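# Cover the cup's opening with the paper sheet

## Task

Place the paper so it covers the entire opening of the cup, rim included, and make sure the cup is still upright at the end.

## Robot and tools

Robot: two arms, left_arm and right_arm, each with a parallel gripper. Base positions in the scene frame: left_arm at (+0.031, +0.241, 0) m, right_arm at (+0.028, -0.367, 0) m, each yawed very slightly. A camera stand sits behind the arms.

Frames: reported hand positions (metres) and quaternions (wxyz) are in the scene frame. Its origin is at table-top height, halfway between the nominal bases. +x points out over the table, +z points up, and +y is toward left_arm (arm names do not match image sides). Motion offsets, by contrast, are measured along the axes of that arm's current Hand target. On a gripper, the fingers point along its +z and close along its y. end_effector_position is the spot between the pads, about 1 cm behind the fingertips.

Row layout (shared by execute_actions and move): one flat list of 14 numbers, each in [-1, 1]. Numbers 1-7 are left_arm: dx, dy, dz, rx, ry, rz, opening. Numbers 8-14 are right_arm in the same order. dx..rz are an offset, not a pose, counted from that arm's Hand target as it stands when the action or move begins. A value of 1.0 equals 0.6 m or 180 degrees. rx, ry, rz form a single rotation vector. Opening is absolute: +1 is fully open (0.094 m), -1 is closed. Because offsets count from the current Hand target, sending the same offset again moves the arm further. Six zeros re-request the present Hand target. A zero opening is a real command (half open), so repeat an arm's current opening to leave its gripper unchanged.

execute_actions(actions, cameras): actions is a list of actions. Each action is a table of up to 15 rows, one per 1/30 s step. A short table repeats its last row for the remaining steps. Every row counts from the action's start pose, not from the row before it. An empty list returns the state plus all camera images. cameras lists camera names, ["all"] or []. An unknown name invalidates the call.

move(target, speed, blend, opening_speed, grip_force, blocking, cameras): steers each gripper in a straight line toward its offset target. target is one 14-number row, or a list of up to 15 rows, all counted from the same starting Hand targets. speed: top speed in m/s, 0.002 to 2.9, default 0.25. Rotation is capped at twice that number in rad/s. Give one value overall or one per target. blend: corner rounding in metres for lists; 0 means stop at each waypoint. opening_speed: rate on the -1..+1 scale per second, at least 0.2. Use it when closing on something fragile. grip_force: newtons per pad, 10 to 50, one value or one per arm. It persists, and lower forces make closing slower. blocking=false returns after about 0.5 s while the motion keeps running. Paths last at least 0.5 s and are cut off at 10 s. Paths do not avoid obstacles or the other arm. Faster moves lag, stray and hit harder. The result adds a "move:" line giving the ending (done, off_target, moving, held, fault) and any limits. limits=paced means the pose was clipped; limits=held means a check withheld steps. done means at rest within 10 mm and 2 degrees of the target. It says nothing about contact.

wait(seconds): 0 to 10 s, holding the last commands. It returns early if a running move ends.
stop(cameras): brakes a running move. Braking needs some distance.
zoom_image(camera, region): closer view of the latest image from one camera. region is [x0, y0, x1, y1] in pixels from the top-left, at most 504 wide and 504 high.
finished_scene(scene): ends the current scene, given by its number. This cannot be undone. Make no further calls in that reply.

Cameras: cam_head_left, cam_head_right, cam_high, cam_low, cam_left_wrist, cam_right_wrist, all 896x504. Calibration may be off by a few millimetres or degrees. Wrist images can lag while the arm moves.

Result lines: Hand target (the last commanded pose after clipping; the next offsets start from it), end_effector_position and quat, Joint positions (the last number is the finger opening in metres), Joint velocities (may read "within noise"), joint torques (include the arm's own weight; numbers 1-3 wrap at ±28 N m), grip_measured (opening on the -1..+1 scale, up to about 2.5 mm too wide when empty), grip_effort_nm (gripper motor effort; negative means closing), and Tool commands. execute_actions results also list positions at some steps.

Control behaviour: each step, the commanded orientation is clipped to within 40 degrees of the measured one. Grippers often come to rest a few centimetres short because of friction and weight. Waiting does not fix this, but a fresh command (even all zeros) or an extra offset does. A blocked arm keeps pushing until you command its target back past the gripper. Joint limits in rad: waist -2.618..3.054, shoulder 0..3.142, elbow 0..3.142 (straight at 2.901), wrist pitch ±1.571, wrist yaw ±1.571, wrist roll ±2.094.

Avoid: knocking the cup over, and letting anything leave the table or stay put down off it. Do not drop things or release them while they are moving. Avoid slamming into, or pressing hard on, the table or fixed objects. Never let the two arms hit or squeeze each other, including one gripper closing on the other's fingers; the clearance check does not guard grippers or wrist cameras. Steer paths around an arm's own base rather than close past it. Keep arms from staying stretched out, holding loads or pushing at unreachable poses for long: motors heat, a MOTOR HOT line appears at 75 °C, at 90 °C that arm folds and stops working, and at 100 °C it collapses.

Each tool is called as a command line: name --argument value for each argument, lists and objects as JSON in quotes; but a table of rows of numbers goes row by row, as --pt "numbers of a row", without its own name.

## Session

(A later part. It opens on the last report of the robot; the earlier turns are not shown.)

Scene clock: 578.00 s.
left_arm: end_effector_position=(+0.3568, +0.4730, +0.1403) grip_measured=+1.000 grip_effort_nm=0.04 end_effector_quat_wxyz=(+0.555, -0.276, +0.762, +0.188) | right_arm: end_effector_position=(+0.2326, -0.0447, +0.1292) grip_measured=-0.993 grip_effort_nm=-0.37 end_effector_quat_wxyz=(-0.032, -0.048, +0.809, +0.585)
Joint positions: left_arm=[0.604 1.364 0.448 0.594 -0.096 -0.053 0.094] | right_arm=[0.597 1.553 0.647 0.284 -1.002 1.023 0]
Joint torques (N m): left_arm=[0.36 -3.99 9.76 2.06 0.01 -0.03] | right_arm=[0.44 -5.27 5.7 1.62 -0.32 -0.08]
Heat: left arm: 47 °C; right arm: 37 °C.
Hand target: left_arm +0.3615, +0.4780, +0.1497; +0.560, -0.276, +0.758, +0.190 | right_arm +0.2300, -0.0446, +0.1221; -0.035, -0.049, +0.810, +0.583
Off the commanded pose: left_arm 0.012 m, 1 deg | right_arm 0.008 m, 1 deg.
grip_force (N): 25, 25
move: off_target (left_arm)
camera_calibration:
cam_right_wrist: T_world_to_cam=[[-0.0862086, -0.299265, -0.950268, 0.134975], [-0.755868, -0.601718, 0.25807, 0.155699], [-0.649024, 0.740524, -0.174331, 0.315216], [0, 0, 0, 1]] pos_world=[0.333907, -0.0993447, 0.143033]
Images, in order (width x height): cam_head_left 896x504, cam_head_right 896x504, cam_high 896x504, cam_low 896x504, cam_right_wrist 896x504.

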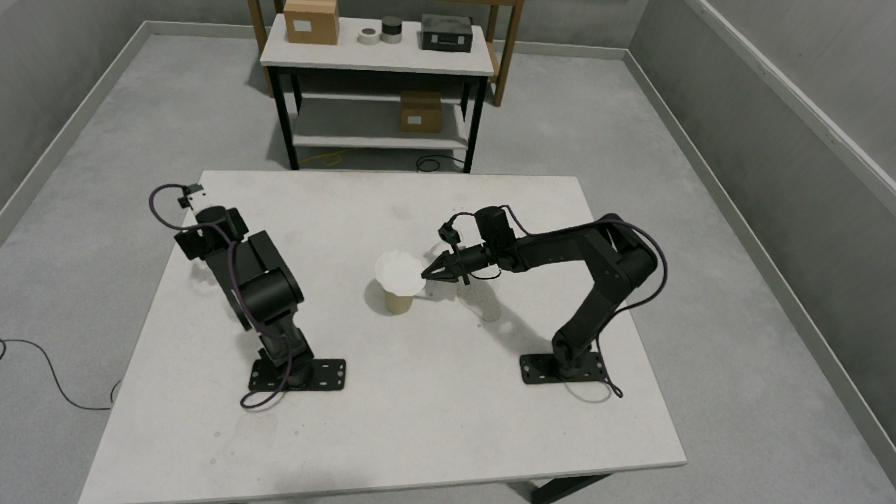

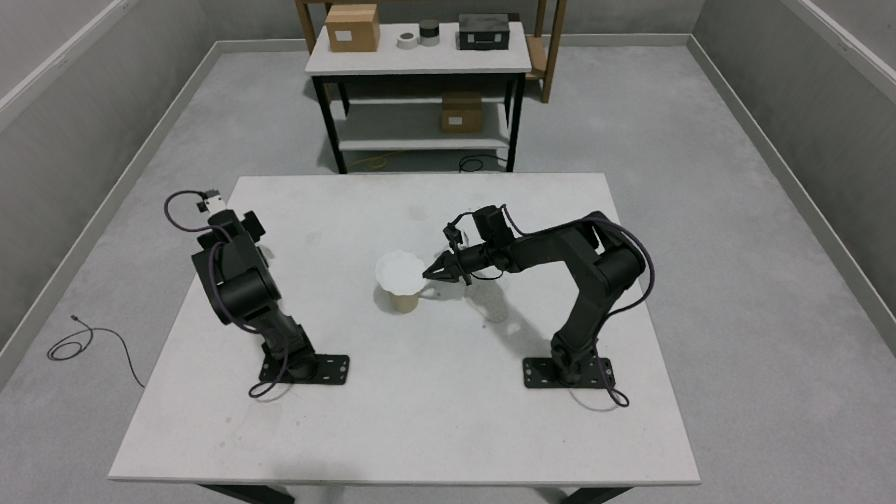

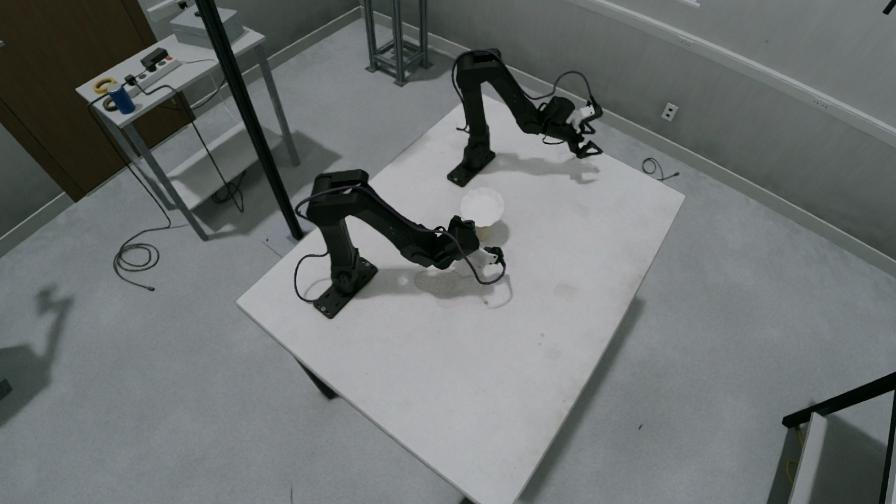

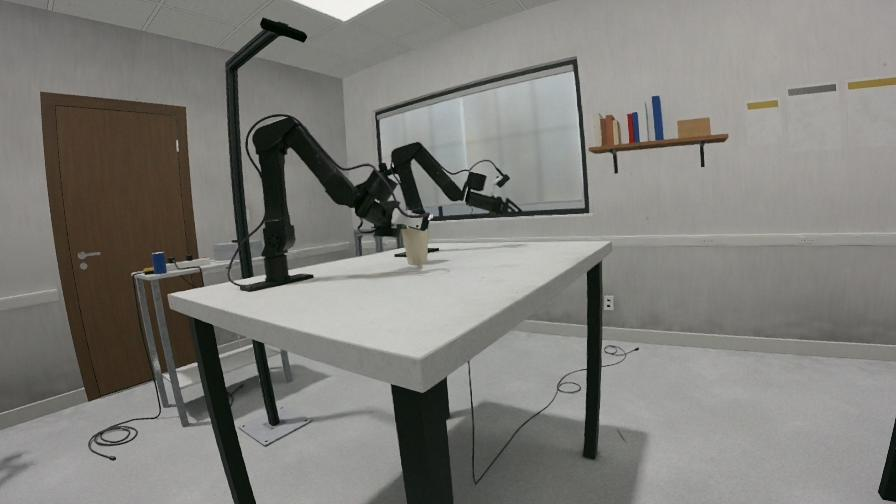

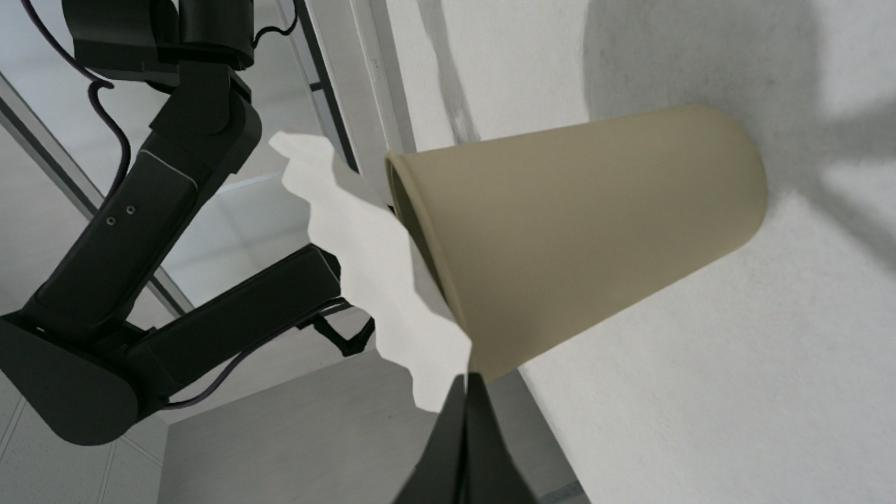

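move --pt "0 0 0 0 0 0 1.0 0 0 0 0 0 0 0.2" --pt "0 0 0 0 0 0 1.0 0 0 -0.1333 0 0 0 0.2" --speed 0.06 --opening_speed 0.6 --cameras '["cam_right_wrist","cam_head_right","cam_head_left","cam_high","cam_low"]'

zoom_image --camera "cam_head_right" --region '[340, 210, 460, 320]'

zoom_image --camera "cam_head_left" --region '[340, 210, 460, 320]'

zoom_image --camera "cam_high" --region '[420, 150, 560, 270]'

zoom_image --camera "cam_low" --region '[355, 170, 495, 275]'

Scene clock: 590.07 s.
left_arm: end_effector_position=(+0.3568, +0.4730, +0.1403) grip_measured=+1.000 grip_effort_nm=0.04 end_effector_quat_wxyz=(+0.555, -0.276, +0.762, +0.188) | right_arm: end_effector_position=(+0.2370, -0.1201, +0.1363) grip_measured=+0.198 grip_effort_nm=0.10 end_effector_quat_wxyz=(-0.043, -0.038, +0.817, +0.574)
Joint positions: left_arm=[0.604 1.364 0.448 0.594 -0.096 -0.053 0.094] | right_arm=[0.329 1.446 0.7 -0.308 -1.172 0.58 0.056]
Joint torques (N m): left_arm=[0.39 -3.97 9.77 2.06 0.01 -0.03] | right_arm=[-0.58 -6.56 8.57 0.71 -0.68 -0.14]
Heat: left arm: 47 °C; right arm: 37 °C.
Hand target: left_arm +0.3615, +0.4780, +0.1497; +0.560, -0.276, +0.758, +0.190 | right_arm +0.2393, -0.1199, +0.1476; -0.035, -0.049, +0.810, +0.583
Off the commanded pose: left_arm 0.012 m, 1 deg | right_arm 0.012 m, 2 deg.
grip_force (N): 25, 25
move: off_target (left_arm, right_arm)
camera_calibration:
cam_right_wrist: T_world_to_cam=[[-0.114833, -0.325727, -0.938464, 0.121481], [-0.750345, -0.590659, 0.296823, 0.10663], [-0.650996, 0.738257, -0.17658, 0.375623], [0, 0, 0, 1]] pos_world=[0.338489, -0.174755, 0.148683]
Images, in order (width x height): cam_head_left 896x504, cam_head_right 896x504, cam_high 896x504, cam_low 896x504, cam_right_wrist 896x504.

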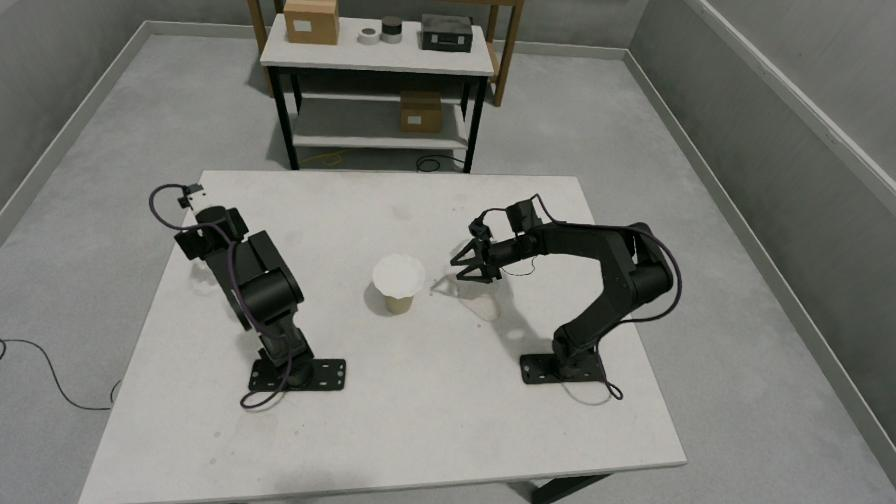

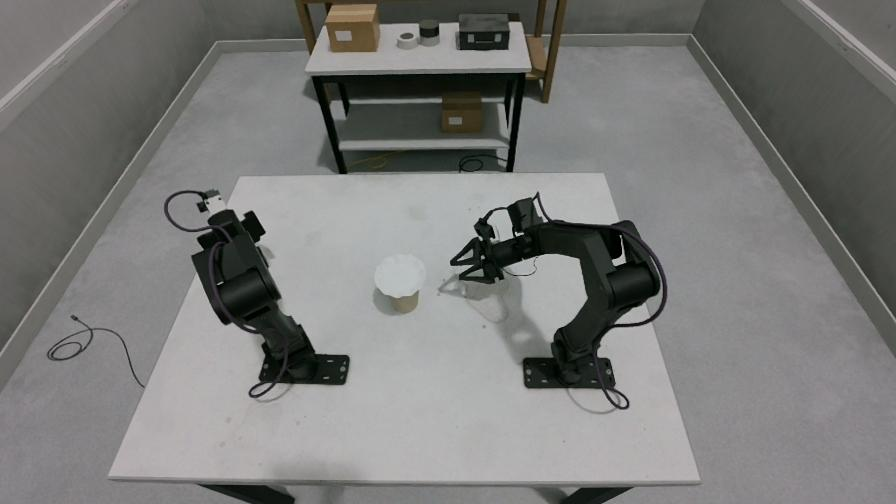

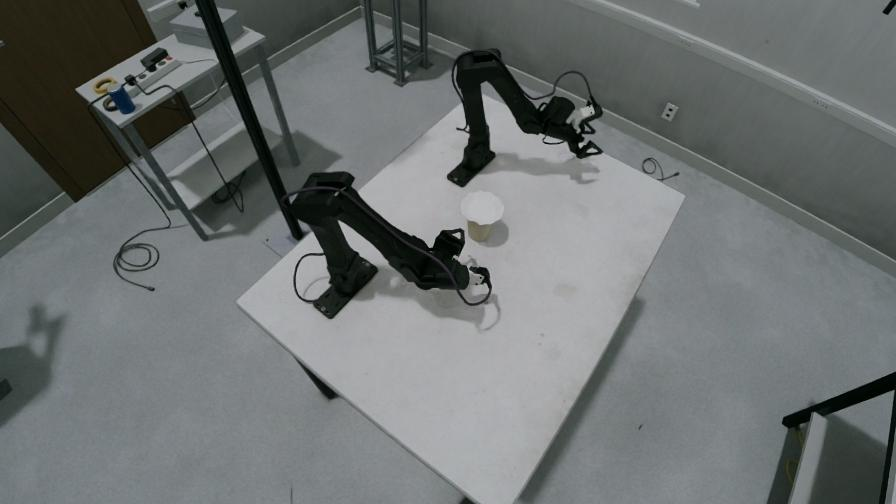

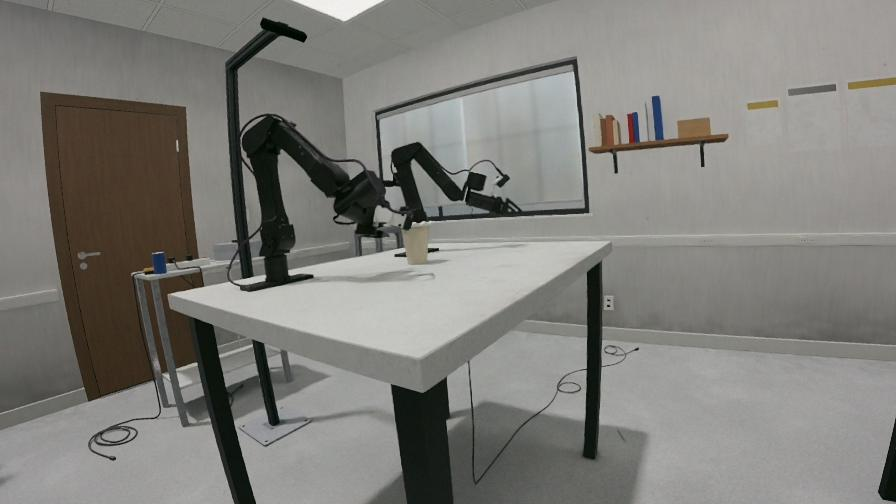

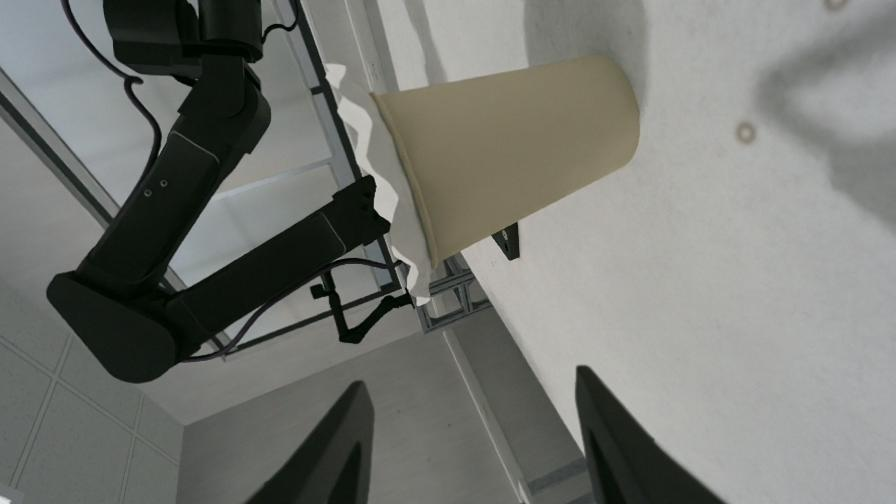

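Scaled by 4.200 from the camera's 896x504 image, which has a finer 1280x720 frame.

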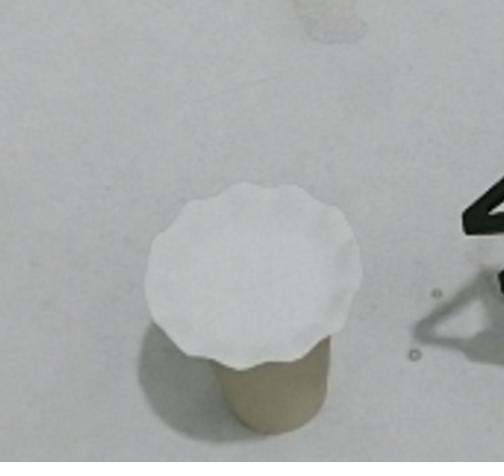

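Scaled by 4.200 from the camera's 896x504 image, which has a finer 1280x720 frame.

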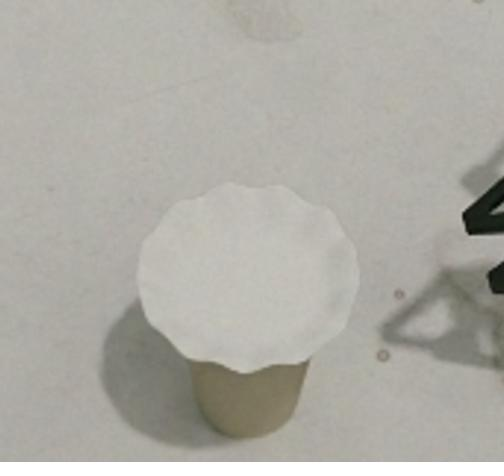

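Scaled by 3.600 from the camera's 896x504 image, which has a finer 1280x720 frame.

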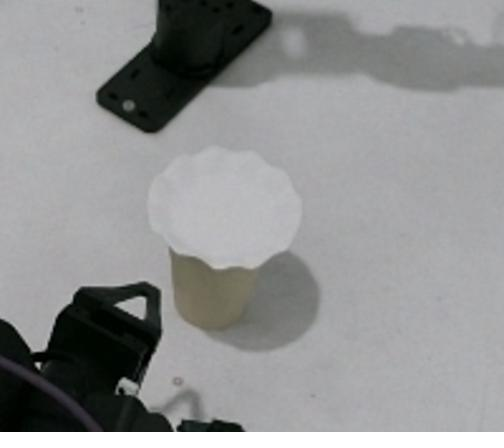

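Scaled by 3.600 from the camera's 896x504 image, which has a finer 1280x720 frame.

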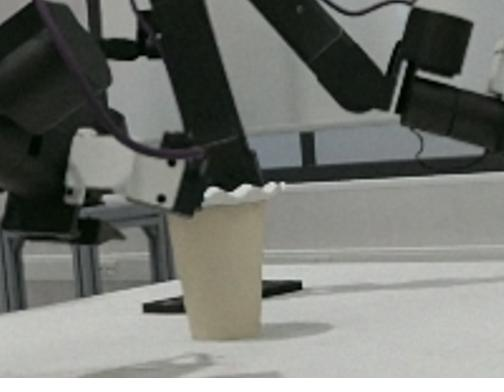

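finished_scene --scene 1

The scene is finished: the task was done.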